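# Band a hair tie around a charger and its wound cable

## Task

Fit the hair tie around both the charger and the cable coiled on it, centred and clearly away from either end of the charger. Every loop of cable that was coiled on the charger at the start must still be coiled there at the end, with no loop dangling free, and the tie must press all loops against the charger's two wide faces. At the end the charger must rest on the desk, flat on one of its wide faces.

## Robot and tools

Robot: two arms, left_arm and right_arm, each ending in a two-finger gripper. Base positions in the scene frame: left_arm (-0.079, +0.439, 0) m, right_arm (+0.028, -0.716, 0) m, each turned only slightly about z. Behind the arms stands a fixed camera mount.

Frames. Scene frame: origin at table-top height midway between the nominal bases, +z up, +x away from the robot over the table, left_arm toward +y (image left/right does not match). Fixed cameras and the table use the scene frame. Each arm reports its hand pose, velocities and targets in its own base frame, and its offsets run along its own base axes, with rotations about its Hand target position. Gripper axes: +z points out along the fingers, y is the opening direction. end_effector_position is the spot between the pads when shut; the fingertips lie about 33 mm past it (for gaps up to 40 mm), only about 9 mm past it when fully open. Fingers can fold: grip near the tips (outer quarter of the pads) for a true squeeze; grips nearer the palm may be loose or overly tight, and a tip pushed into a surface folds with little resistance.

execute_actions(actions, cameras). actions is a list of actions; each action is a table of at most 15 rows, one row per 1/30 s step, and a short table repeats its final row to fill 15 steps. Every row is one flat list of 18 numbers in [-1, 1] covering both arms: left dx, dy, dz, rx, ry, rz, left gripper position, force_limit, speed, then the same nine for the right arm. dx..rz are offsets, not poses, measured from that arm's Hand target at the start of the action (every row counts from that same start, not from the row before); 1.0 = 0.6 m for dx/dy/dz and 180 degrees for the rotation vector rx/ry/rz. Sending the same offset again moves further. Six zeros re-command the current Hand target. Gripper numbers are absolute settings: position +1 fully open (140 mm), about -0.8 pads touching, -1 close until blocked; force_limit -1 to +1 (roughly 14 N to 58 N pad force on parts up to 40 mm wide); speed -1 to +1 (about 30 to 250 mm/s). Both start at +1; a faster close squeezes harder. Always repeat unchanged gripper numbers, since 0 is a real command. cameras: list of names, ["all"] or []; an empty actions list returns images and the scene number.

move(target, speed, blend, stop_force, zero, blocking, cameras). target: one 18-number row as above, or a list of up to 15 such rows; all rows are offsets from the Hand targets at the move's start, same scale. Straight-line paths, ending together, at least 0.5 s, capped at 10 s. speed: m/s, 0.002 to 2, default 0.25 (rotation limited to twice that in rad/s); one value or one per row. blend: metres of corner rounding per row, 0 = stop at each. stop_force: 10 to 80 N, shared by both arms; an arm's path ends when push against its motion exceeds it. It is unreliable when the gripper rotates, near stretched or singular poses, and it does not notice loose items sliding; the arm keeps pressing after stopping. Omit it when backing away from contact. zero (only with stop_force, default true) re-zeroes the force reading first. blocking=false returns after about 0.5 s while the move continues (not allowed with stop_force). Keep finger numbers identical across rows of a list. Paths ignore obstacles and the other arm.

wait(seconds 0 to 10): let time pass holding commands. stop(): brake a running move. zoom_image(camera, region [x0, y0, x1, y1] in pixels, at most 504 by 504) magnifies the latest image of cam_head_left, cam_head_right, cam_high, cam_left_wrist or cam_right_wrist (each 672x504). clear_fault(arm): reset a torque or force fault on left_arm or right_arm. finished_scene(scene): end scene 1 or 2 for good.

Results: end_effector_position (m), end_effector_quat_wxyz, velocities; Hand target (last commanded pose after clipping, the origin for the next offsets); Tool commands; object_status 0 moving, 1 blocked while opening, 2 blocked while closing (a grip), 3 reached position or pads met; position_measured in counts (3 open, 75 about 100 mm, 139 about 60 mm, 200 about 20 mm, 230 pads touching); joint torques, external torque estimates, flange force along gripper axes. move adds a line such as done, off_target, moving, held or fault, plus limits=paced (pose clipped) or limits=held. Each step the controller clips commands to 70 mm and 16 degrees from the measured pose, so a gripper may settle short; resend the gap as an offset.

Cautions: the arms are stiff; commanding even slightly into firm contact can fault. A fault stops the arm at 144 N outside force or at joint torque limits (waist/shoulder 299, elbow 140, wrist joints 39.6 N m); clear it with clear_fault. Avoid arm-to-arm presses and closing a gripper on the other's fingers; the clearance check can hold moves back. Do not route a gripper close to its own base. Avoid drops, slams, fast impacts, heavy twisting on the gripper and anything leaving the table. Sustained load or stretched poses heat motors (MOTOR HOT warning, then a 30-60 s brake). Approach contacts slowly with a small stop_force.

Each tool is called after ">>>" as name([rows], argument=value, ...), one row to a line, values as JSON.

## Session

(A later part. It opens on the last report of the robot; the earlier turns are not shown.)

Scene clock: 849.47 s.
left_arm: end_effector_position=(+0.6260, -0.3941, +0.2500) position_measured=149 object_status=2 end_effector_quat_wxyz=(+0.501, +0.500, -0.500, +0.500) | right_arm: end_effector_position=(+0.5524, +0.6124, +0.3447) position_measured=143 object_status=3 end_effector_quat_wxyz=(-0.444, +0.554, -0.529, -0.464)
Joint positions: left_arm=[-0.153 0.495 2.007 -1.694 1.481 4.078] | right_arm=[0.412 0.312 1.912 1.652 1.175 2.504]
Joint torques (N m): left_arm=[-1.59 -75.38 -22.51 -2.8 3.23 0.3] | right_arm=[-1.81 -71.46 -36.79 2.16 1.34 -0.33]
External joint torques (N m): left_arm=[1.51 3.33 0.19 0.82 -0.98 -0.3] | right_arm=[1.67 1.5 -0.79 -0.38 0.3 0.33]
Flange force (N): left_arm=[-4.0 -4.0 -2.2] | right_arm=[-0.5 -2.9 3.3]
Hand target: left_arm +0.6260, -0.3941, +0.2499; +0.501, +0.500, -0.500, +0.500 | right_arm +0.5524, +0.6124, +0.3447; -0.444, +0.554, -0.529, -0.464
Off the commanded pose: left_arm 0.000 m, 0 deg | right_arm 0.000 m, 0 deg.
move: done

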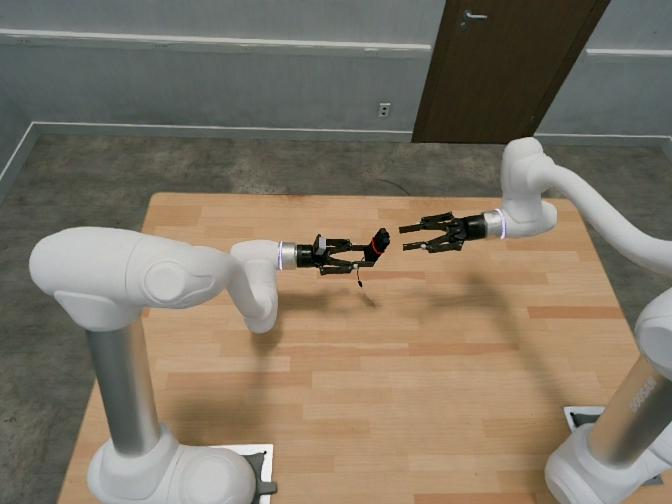

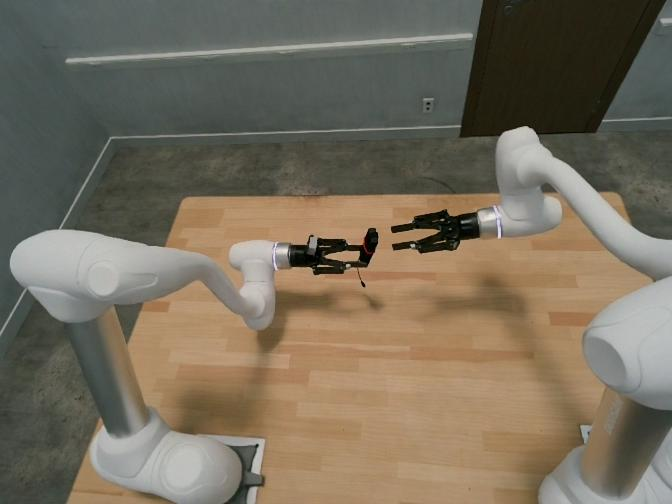

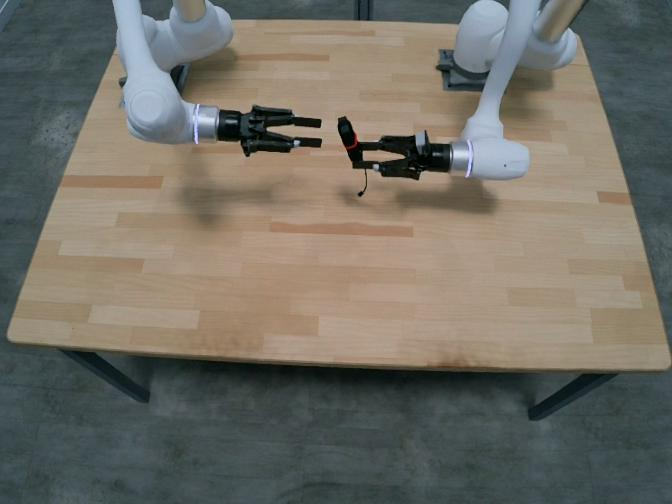

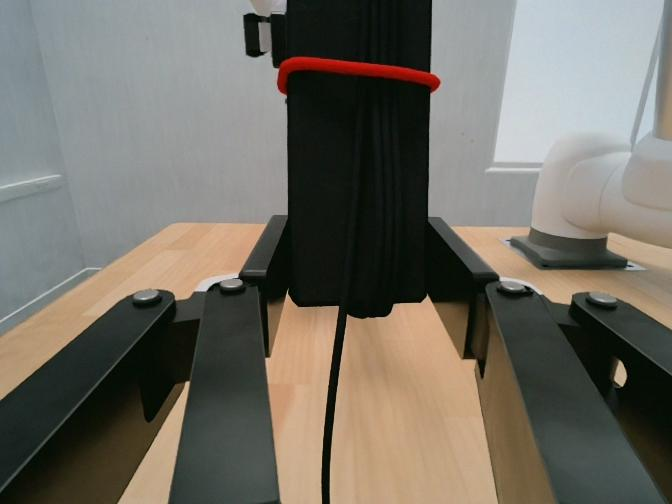

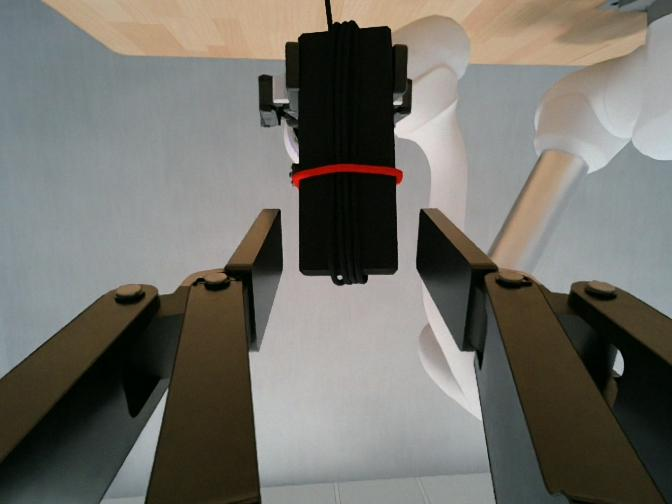

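>>> move([
  [0,0,0,0,0,0,-1,0,-1, 0,-0.3,0.1,0,0,0,-0.11,-1,-1],
  [-0.1267,-0.0433,0.05,0.331,0.331,0.416,-1,0,-1, 0,-0.4,0.15,0,0,0,-0.11,-1,-1],
], cameras=["cam_right_wrist","cam_left_wrist","cam_high","cam_head_left","cam_head_right"], speed=[0.2,0.2], blend=[0.03,0])

>>> zoom_image(camera="cam_left_wrist", region=[220, 0, 480, 330])

>>> zoom_image(camera="cam_right_wrist", region=[230, 30, 430, 330])

Scene clock: 897.97 s.
left_arm: end_effector_position=(+0.5500, -0.4200, +0.2800) position_measured=149 object_status=2 end_effector_quat_wxyz=(+0.001, +0.993, +0.000, +0.114) | right_arm: end_effector_position=(+0.5524, +0.3724, +0.4347) position_measured=143 object_status=3 end_effector_quat_wxyz=(-0.444, +0.554, -0.529, -0.464)
Joint positions: left_arm=[-0.778 0.157 1.705 0.176 1.119 0.729] | right_arm=[0.019 0.131 1.952 1.404 1.508 2.631]
Joint torques (N m): left_arm=[-1.06 -61.54 -41.81 4.73 -0.44 0.36] | right_arm=[-1.96 -54.14 -38.44 3.5 1.07 -0.3]
External joint torques (N m): left_arm=[1.05 3.91 0.48 -0.17 -0.02 -0.36] | right_arm=[2.26 0.83 -0.85 -0.48 0.28 0.3]
Flange force (N): left_arm=[4.0 2.6 3.6] | right_arm=[-1.5 -2.9 3.1]
Hand target: left_arm +0.5500, -0.4200, +0.2799; +0.001, +0.993, +0.000, +0.114 | right_arm +0.5524, +0.3724, +0.4347; -0.444, +0.554, -0.529, -0.464
Off the commanded pose: left_arm 0.000 m, 0 deg | right_arm 0.000 m, 0 deg.
move: done

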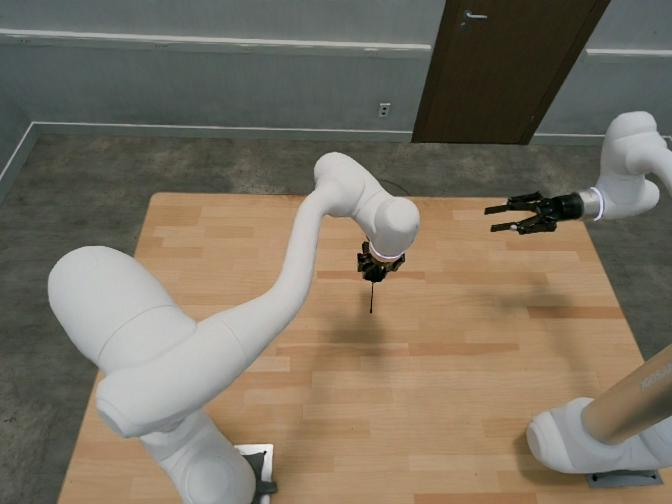

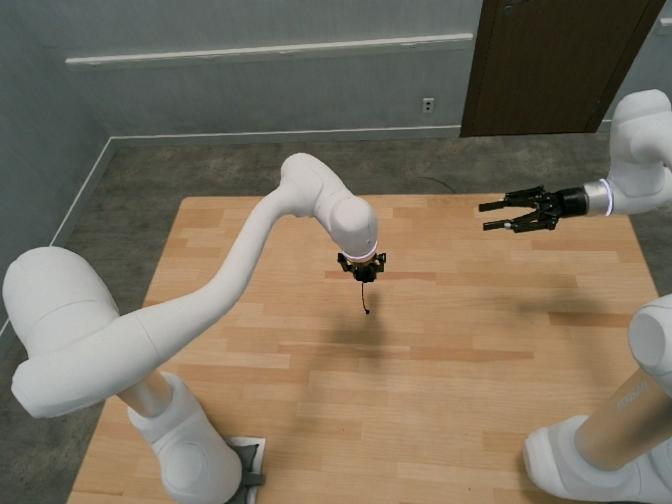

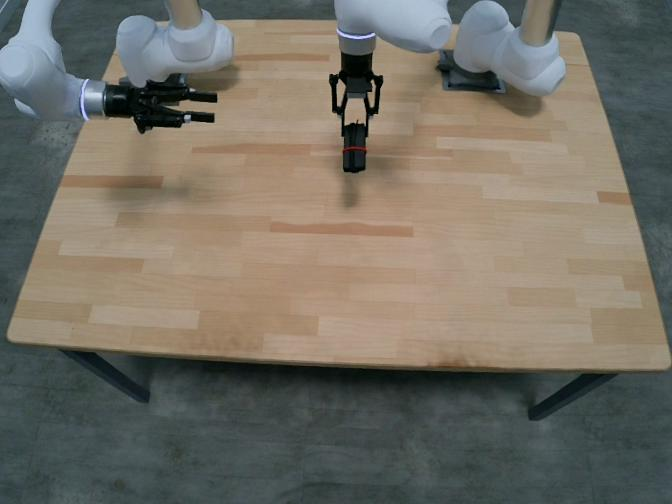

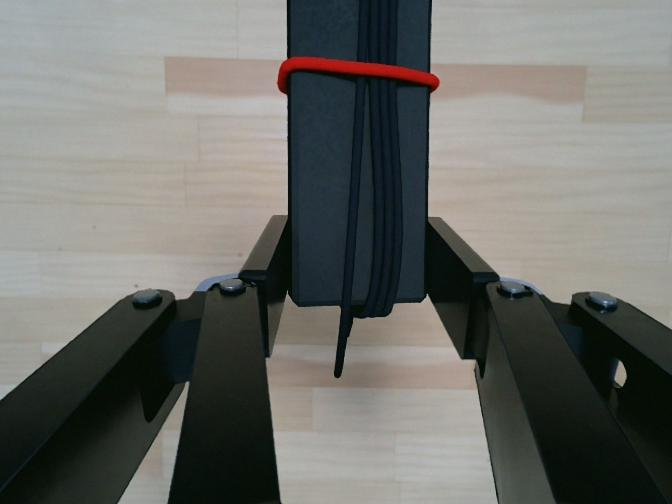

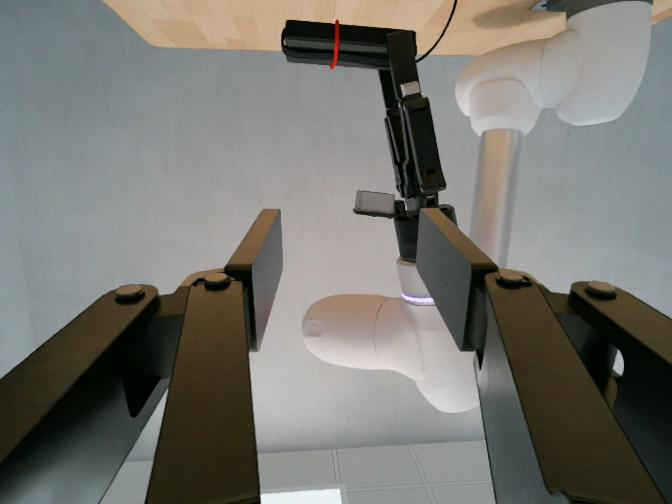

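Scaled by 1.527.

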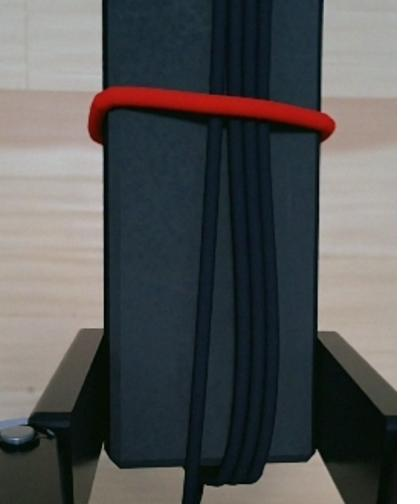

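Scaled by 1.680.

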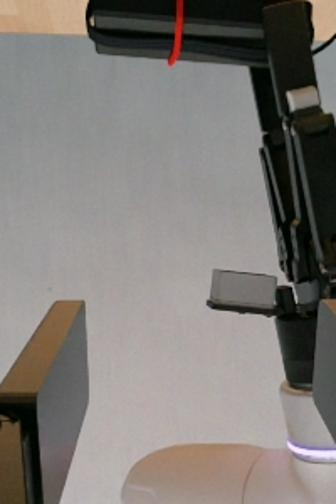

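>>> move([
  [0,0,-0.31,0,0,0,-1,0,-1, 0,0,0,0,0,0,-0.11,-1,-1],
], speed=0.15)

>>> move([
  [0,0,-0.09,0,0,0,-1,0,-1, 0,0,0,0,0,0,-0.11,-1,-1],
], speed=0.015, stop_force=10, cameras=["cam_right_wrist","cam_left_wrist","cam_high","cam_head_left"])

>>> zoom_image(camera="cam_right_wrist", region=[230, 0, 530, 200])

>>> zoom_image(camera="cam_high", region=[310, 60, 430, 200])

Scene clock: 904.73 s.
left_arm: end_effector_position=(+0.5500, -0.4201, +0.0940) position_measured=149 object_status=2 end_effector_quat_wxyz=(+0.001, +0.993, +0.000, +0.114) | right_arm: end_effector_position=(+0.5524, +0.3724, +0.4347) position_measured=143 object_status=3 end_effector_quat_wxyz=(-0.444, +0.554, -0.529, -0.464)
Joint positions: left_arm=[-0.778 0.294 1.903 0.223 0.791 0.648] | right_arm=[0.019 0.131 1.952 1.404 1.508 2.631]
Joint torques (N m): left_arm=[-1.26 -69.2 -35.5 3.93 -0.37 0.28] | right_arm=[-1.96 -54.09 -38.5 3.48 1.06 -0.28]
External joint torques (N m): left_arm=[1.42 3.43 0.14 -0.11 -0.05 -0.28] | right_arm=[1.91 1.3 -0.66 -0.43 0.28 0.28]
Flange force (N): left_arm=[3.6 1.6 4.7] | right_arm=[-0.7 -3.3 2.7]
Hand target: left_arm +0.5500, -0.4200, +0.0939; +0.001, +0.993, +0.000, +0.114 | right_arm +0.5524, +0.3724, +0.4347; -0.444, +0.554, -0.529, -0.464
Off the commanded pose: left_arm 0.000 m, 0 deg | right_arm 0.000 m, 0 deg.
move: done

Scene clock: 908.97 s.
left_arm: end_effector_position=(+0.5500, -0.4200, +0.0399) position_measured=149 object_status=2 end_effector_quat_wxyz=(+0.001, +0.993, +0.000, +0.114) | right_arm: end_effector_position=(+0.5524, +0.3724, +0.4347) position_measured=143 object_status=3 end_effector_quat_wxyz=(-0.444, +0.554, -0.529, -0.464)
Joint positions: left_arm=[-0.778 0.352 1.943 0.248 0.696 0.615] | right_arm=[0.019 0.131 1.952 1.404 1.508 2.631]
Joint torques (N m): left_arm=[-1.1 -68.62 -30.21 3.27 0.21 0.3] | right_arm=[-2.22 -54.07 -38.5 3.47 1.06 -0.3]
External joint torques (N m): left_arm=[1.11 -0.42 -2.75 0.24 -0.61 -0.3] | right_arm=[2.2 1 -0.7 -0.42 0.28 0.3]
Flange force (N): left_arm=[4.3 1.9 0.1] | right_arm=[-1.2 -2.9 3.1]
Hand target: left_arm +0.5500, -0.4200, +0.0399; +0.001, +0.993, +0.000, +0.114 | right_arm +0.5524, +0.3724, +0.4347; -0.444, +0.554, -0.529, -0.464
Off the commanded pose: left_arm 0.000 m, 0 deg | right_arm 0.000 m, 0 deg.
move: done
Images, in order (width x height): cam_head_left 672x504, cam_high 672x504, cam_left_wrist 672x504, cam_right_wrist 672x504.

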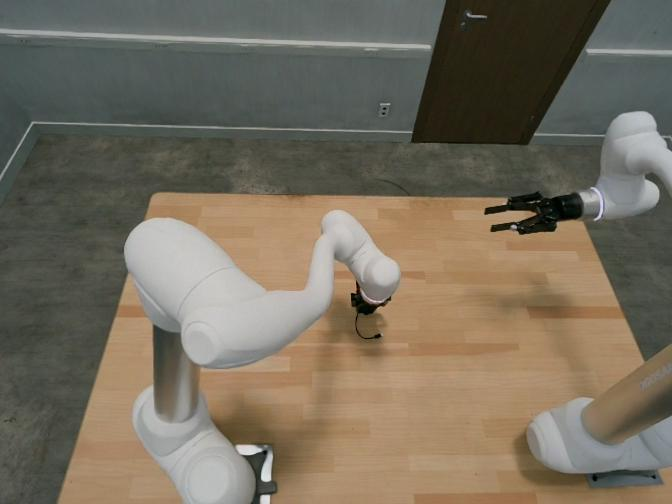

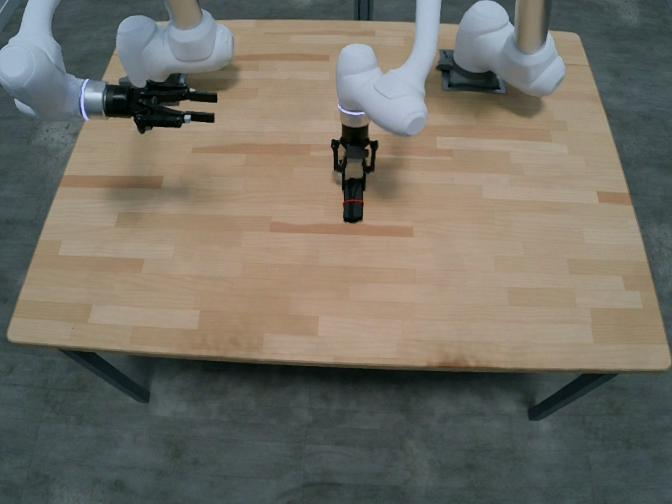

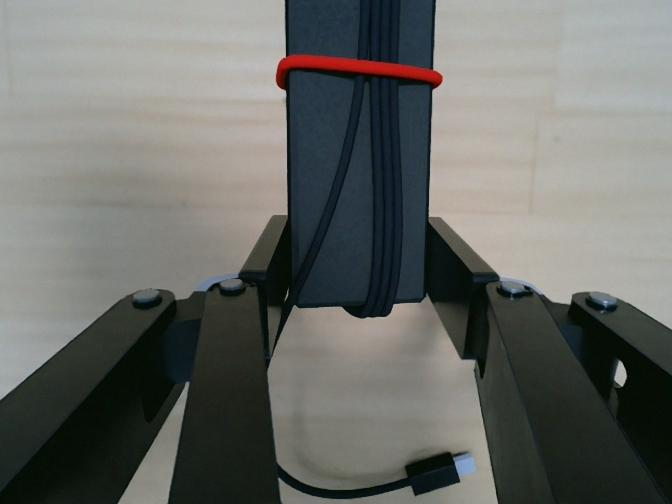

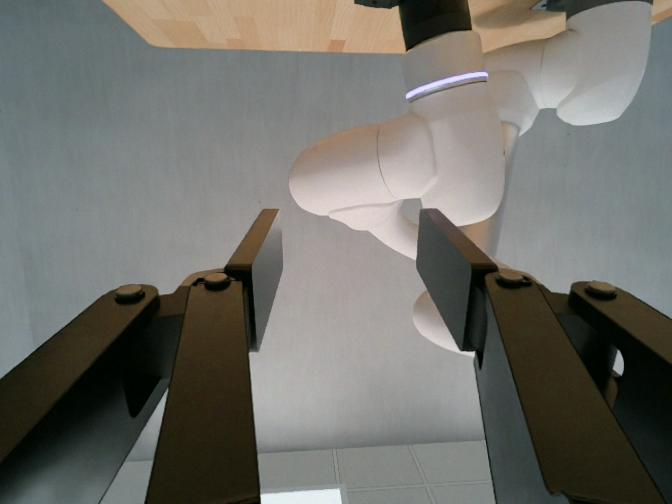

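Scaled by 1.680.

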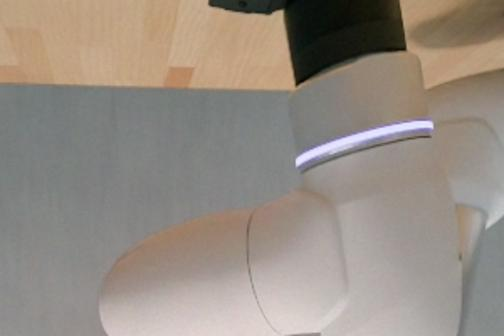

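Scaled by 3.600.

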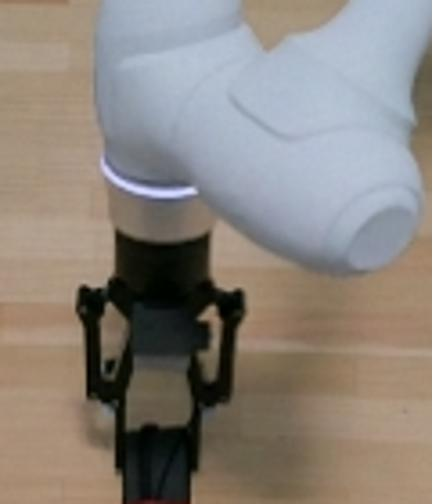

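>>> move([
  [0,0,-0.012,0,0,0,-1,0,-1, 0,0,0,0,0,0,-0.11,-1,-1],
], speed=0.01, stop_force=10, cameras=["cam_left_wrist"])

Scene clock: 916.13 s.
left_arm: end_effector_position=(+0.5501, -0.4201, +0.0375) position_measured=149 object_status=2 end_effector_quat_wxyz=(+0.001, +0.993, +0.000, +0.114) | right_arm: end_effector_position=(+0.5524, +0.3724, +0.4347) position_measured=143 object_status=3 end_effector_quat_wxyz=(-0.444, +0.554, -0.529, -0.464)
Joint positions: left_arm=[-0.778 0.355 1.945 0.25 0.692 0.613] | right_arm=[0.019 0.131 1.952 1.404 1.508 2.631]
Joint torques (N m): left_arm=[-1.09 -59.17 -26.05 2.97 -0.58 0.32] | right_arm=[-1.9 -54.19 -38.54 3.47 1.1 -0.32]
External joint torques (N m): left_arm=[1.27 -10.43 -6.86 0.53 0.18 -0.32] | right_arm=[1.85 1.29 -0.63 -0.44 0.24 0.32]
Flange force (N): left_arm=[4.4 -0.9 -15.7] | right_arm=[-0.8 -3.2 2.6]
Hand target: left_arm +0.5501, -0.4201, +0.0375; +0.001, +0.993, +0.000, +0.114 (not the last commanded pose) | right_arm +0.5524, +0.3724, +0.4347; -0.444, +0.554, -0.529, -0.464
Off the commanded pose: left_arm 0.005 m, 0 deg | right_arm 0.000 m, 0 deg.
move: contact (left_arm)
Images, in order (width x height): cam_left_wrist 672x504.

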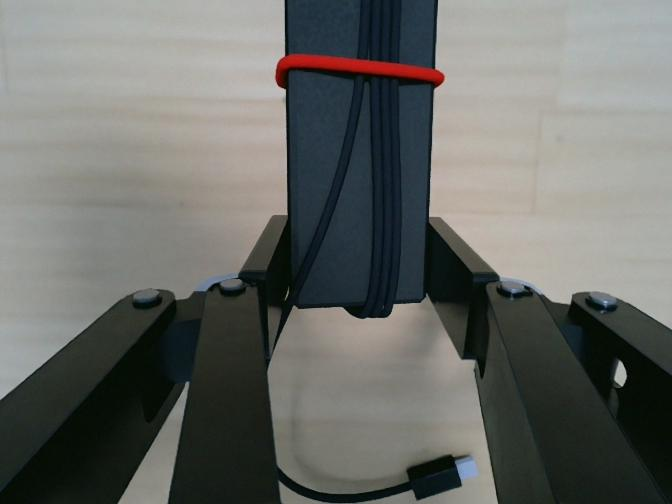

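>>> move([
  [0,0,0.0017,0,0,0,-1,0,-1, 0,0,0,0,0,0,-0.11,-1,-1],
  [0,0,0.0017,0,0,0,0.05,0,-1, 0,0,0,0,0,0,-0.11,-1,-1],
], speed=0.01, cameras=["cam_left_wrist"])

>>> zoom_image(camera="cam_left_wrist", region=[220, 0, 480, 330])

Scene clock: 921.37 s.
left_arm: end_effector_position=(+0.5501, -0.4201, +0.0386) position_measured=123 object_status=0 end_effector_quat_wxyz=(+0.001, +0.993, +0.000, +0.114) | right_arm: end_effector_position=(+0.5524, +0.3724, +0.4347) position_measured=143 object_status=3 end_effector_quat_wxyz=(-0.444, +0.554, -0.529, -0.464)
Joint positions: left_arm=[-0.778 0.354 1.944 0.249 0.694 0.614] | right_arm=[0.019 0.131 1.952 1.404 1.508 2.631]
Joint torques (N m): left_arm=[-1.24 -70.88 -31.71 3.4 -0.17 0.3] | right_arm=[-2.05 -54.31 -38.44 3.51 1.05 -0.29]
External joint torques (N m): left_arm=[1.54 1.49 -1.23 0.11 -0.23 -0.3] | right_arm=[2.03 1.4 -0.72 -0.47 0.29 0.29]
Flange force (N): left_arm=[4.0 1.3 2.5] | right_arm=[-0.8 -3.6 2.8]
Hand target: left_arm +0.5501, -0.4201, +0.0386; +0.001, +0.993, +0.000, +0.114 | right_arm +0.5524, +0.3724, +0.4347; -0.444, +0.554, -0.529, -0.464
Off the commanded pose: left_arm 0.000 m, 0 deg | right_arm 0.000 m, 0 deg.
move: done
Images, in order (width x height): cam_left_wrist 672x504.

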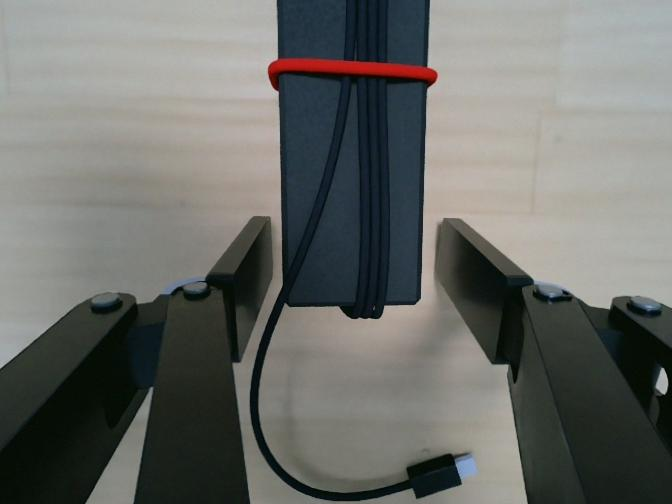

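Scaled by 1.527.

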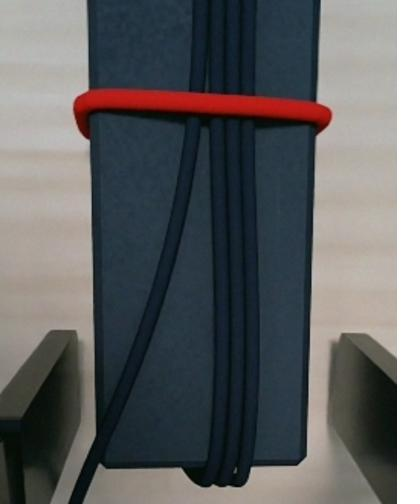

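>>> move([
  [0,0,0.08,0,0,0,0.05,0,-1, 0,0,0,0,0,0,-0.11,-1,-1],
  [-0.05,0.1,0.35,0,-0.0722,0,0.05,0,-1, 0,0,0,0,0,0,-0.11,-1,-1],
], speed=[0.06,0.2], cameras=["cam_left_wrist","cam_high","cam_head_right"])

>>> zoom_image(camera="cam_left_wrist", region=[250, 30, 480, 330])

>>> zoom_image(camera="cam_head_right", region=[310, 250, 410, 350])

Scene clock: 929.87 s.
left_arm: end_effector_position=(+0.5200, -0.3600, +0.2484) position_measured=123 object_status=3 end_effector_quat_wxyz=(+0.001, +0.974, +0.000, +0.226) | right_arm: end_effector_position=(+0.5524, +0.3724, +0.4347) position_measured=143 object_status=3 end_effector_quat_wxyz=(-0.444, +0.554, -0.529, -0.464)
Joint positions: left_arm=[-0.832 0.01 1.976 0.432 0.884 0.509] | right_arm=[0.019 0.131 1.952 1.404 1.508 2.631]
Joint torques (N m): left_arm=[-1.39 -42.79 -39.02 4.36 -0.37 0.33] | right_arm=[-2.02 -54.37 -38.41 3.45 1.06 -0.29]
External joint torques (N m): left_arm=[1.29 1.55 -1.4 0.12 -0.26 -0.33] | right_arm=[2.12 1.62 -0.51 -0.45 0.29 0.29]
Flange force (N): left_arm=[4.3 2.0 2.4] | right_arm=[-0.4 -3.5 3.1]
Hand target: left_arm +0.5201, -0.3601, +0.2486; +0.001, +0.974, +0.000, +0.226 | right_arm +0.5524, +0.3724, +0.4347; -0.444, +0.554, -0.529, -0.464
Off the commanded pose: left_arm 0.000 m, 0 deg | right_arm 0.000 m, 0 deg.
move: done
Images, in order (width x height): cam_head_right 672x504, cam_high 672x504, cam_left_wrist 672x504.

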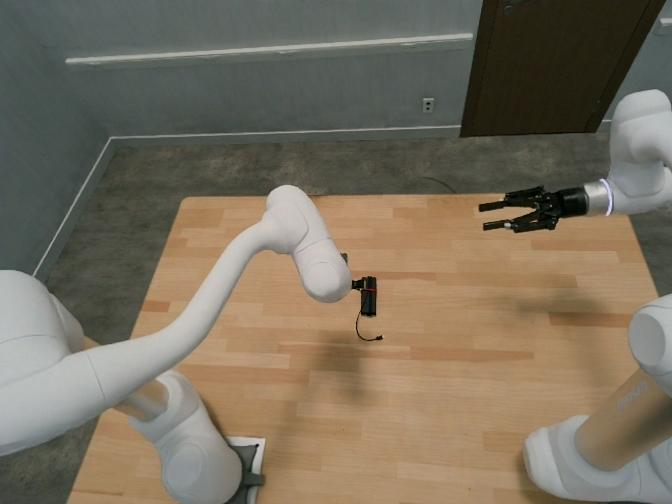

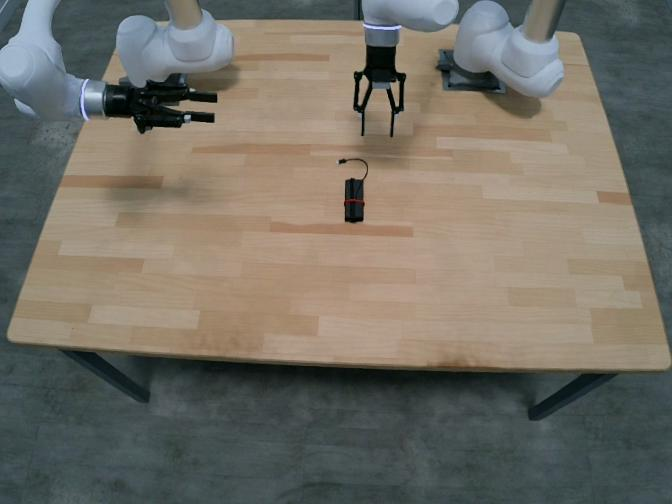

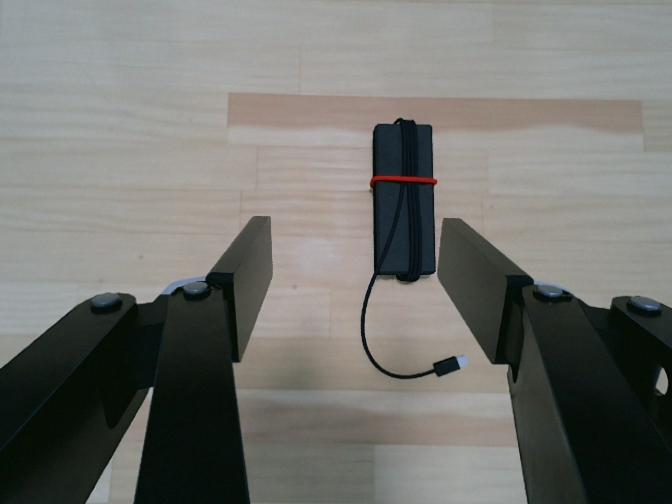

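Scaled by 1.680.

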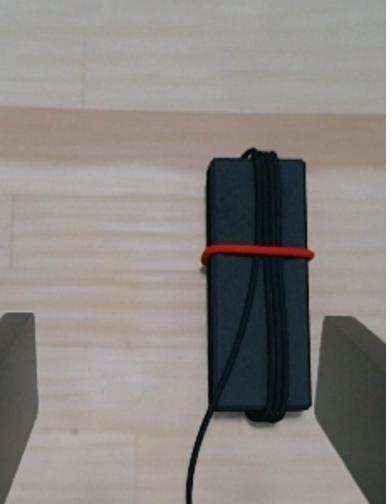

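Scaled by 5.040.

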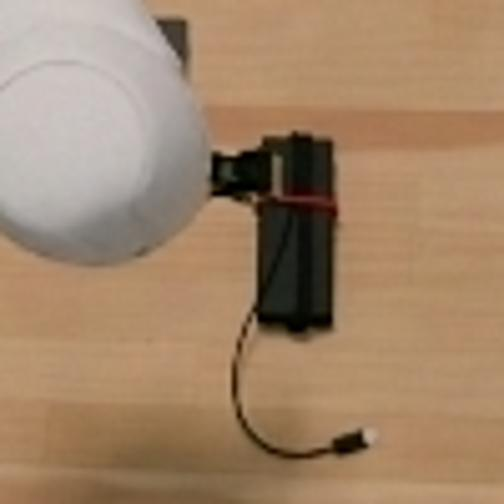

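>>> move([
  [0,0,0,0,0,0,0.05,0,-1, -0.05,0.15,-0.53,0,0,0,-0.11,-1,-1],
], speed=[0.3], cameras=["cam_right_wrist"])

>>> zoom_image(camera="cam_right_wrist", region=[230, 60, 480, 220])

Scene clock: 938.90 s.
left_arm: end_effector_position=(+0.5201, -0.3601, +0.2486) position_measured=123 object_status=3 end_effector_quat_wxyz=(+0.001, +0.974, +0.000, +0.226) | right_arm: end_effector_position=(+0.5224, +0.4624, +0.1168) position_measured=143 object_status=3 end_effector_quat_wxyz=(-0.444, +0.554, -0.529, -0.464)
Joint positions: left_arm=[-0.832 0.009 1.976 0.432 0.884 0.509] | right_arm=[0.184 0.543 2.169 1.623 1.353 2.006]
Joint torques (N m): left_arm=[-1.29 -43.82 -38.98 4.43 -0.34 0.32] | right_arm=[-2.08 -77.89 -21.34 1.44 2.17 -0.24]
External joint torques (N m): left_arm=[1.19 2.47 -1.48 0.06 -0.29 -0.32] | right_arm=[1.94 1.74 -0.66 -0.39 0.32 0.24]
Flange force (N): left_arm=[5.0 3.2 3.3] | right_arm=[1.9 -2.6 3.6]
Hand target: left_arm +0.5201, -0.3601, +0.2486; +0.001, +0.974, +0.000, +0.226 | right_arm +0.5224, +0.4624, +0.1167; -0.444, +0.554, -0.529, -0.464
Off the commanded pose: left_arm 0.000 m, 0 deg | right_arm 0.000 m, 0 deg.
move: done
Images, in order (width x height): cam_right_wrist 672x504.

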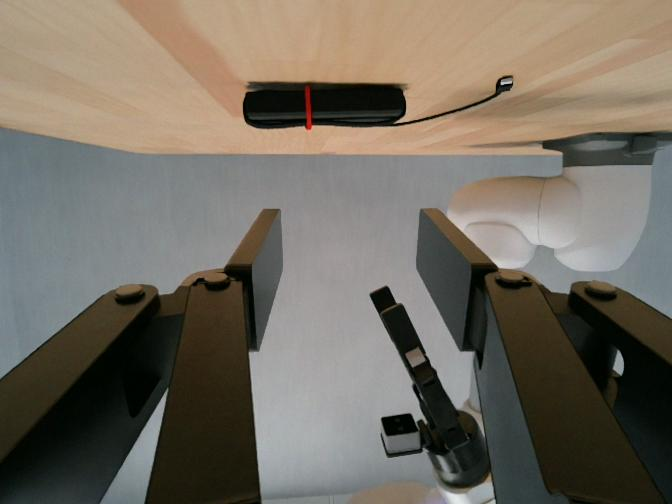

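Scaled by 2.016.

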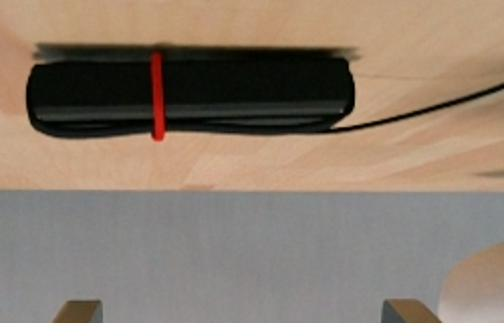

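>>> finished_scene(scene=1)

The scene is finished: the task was done.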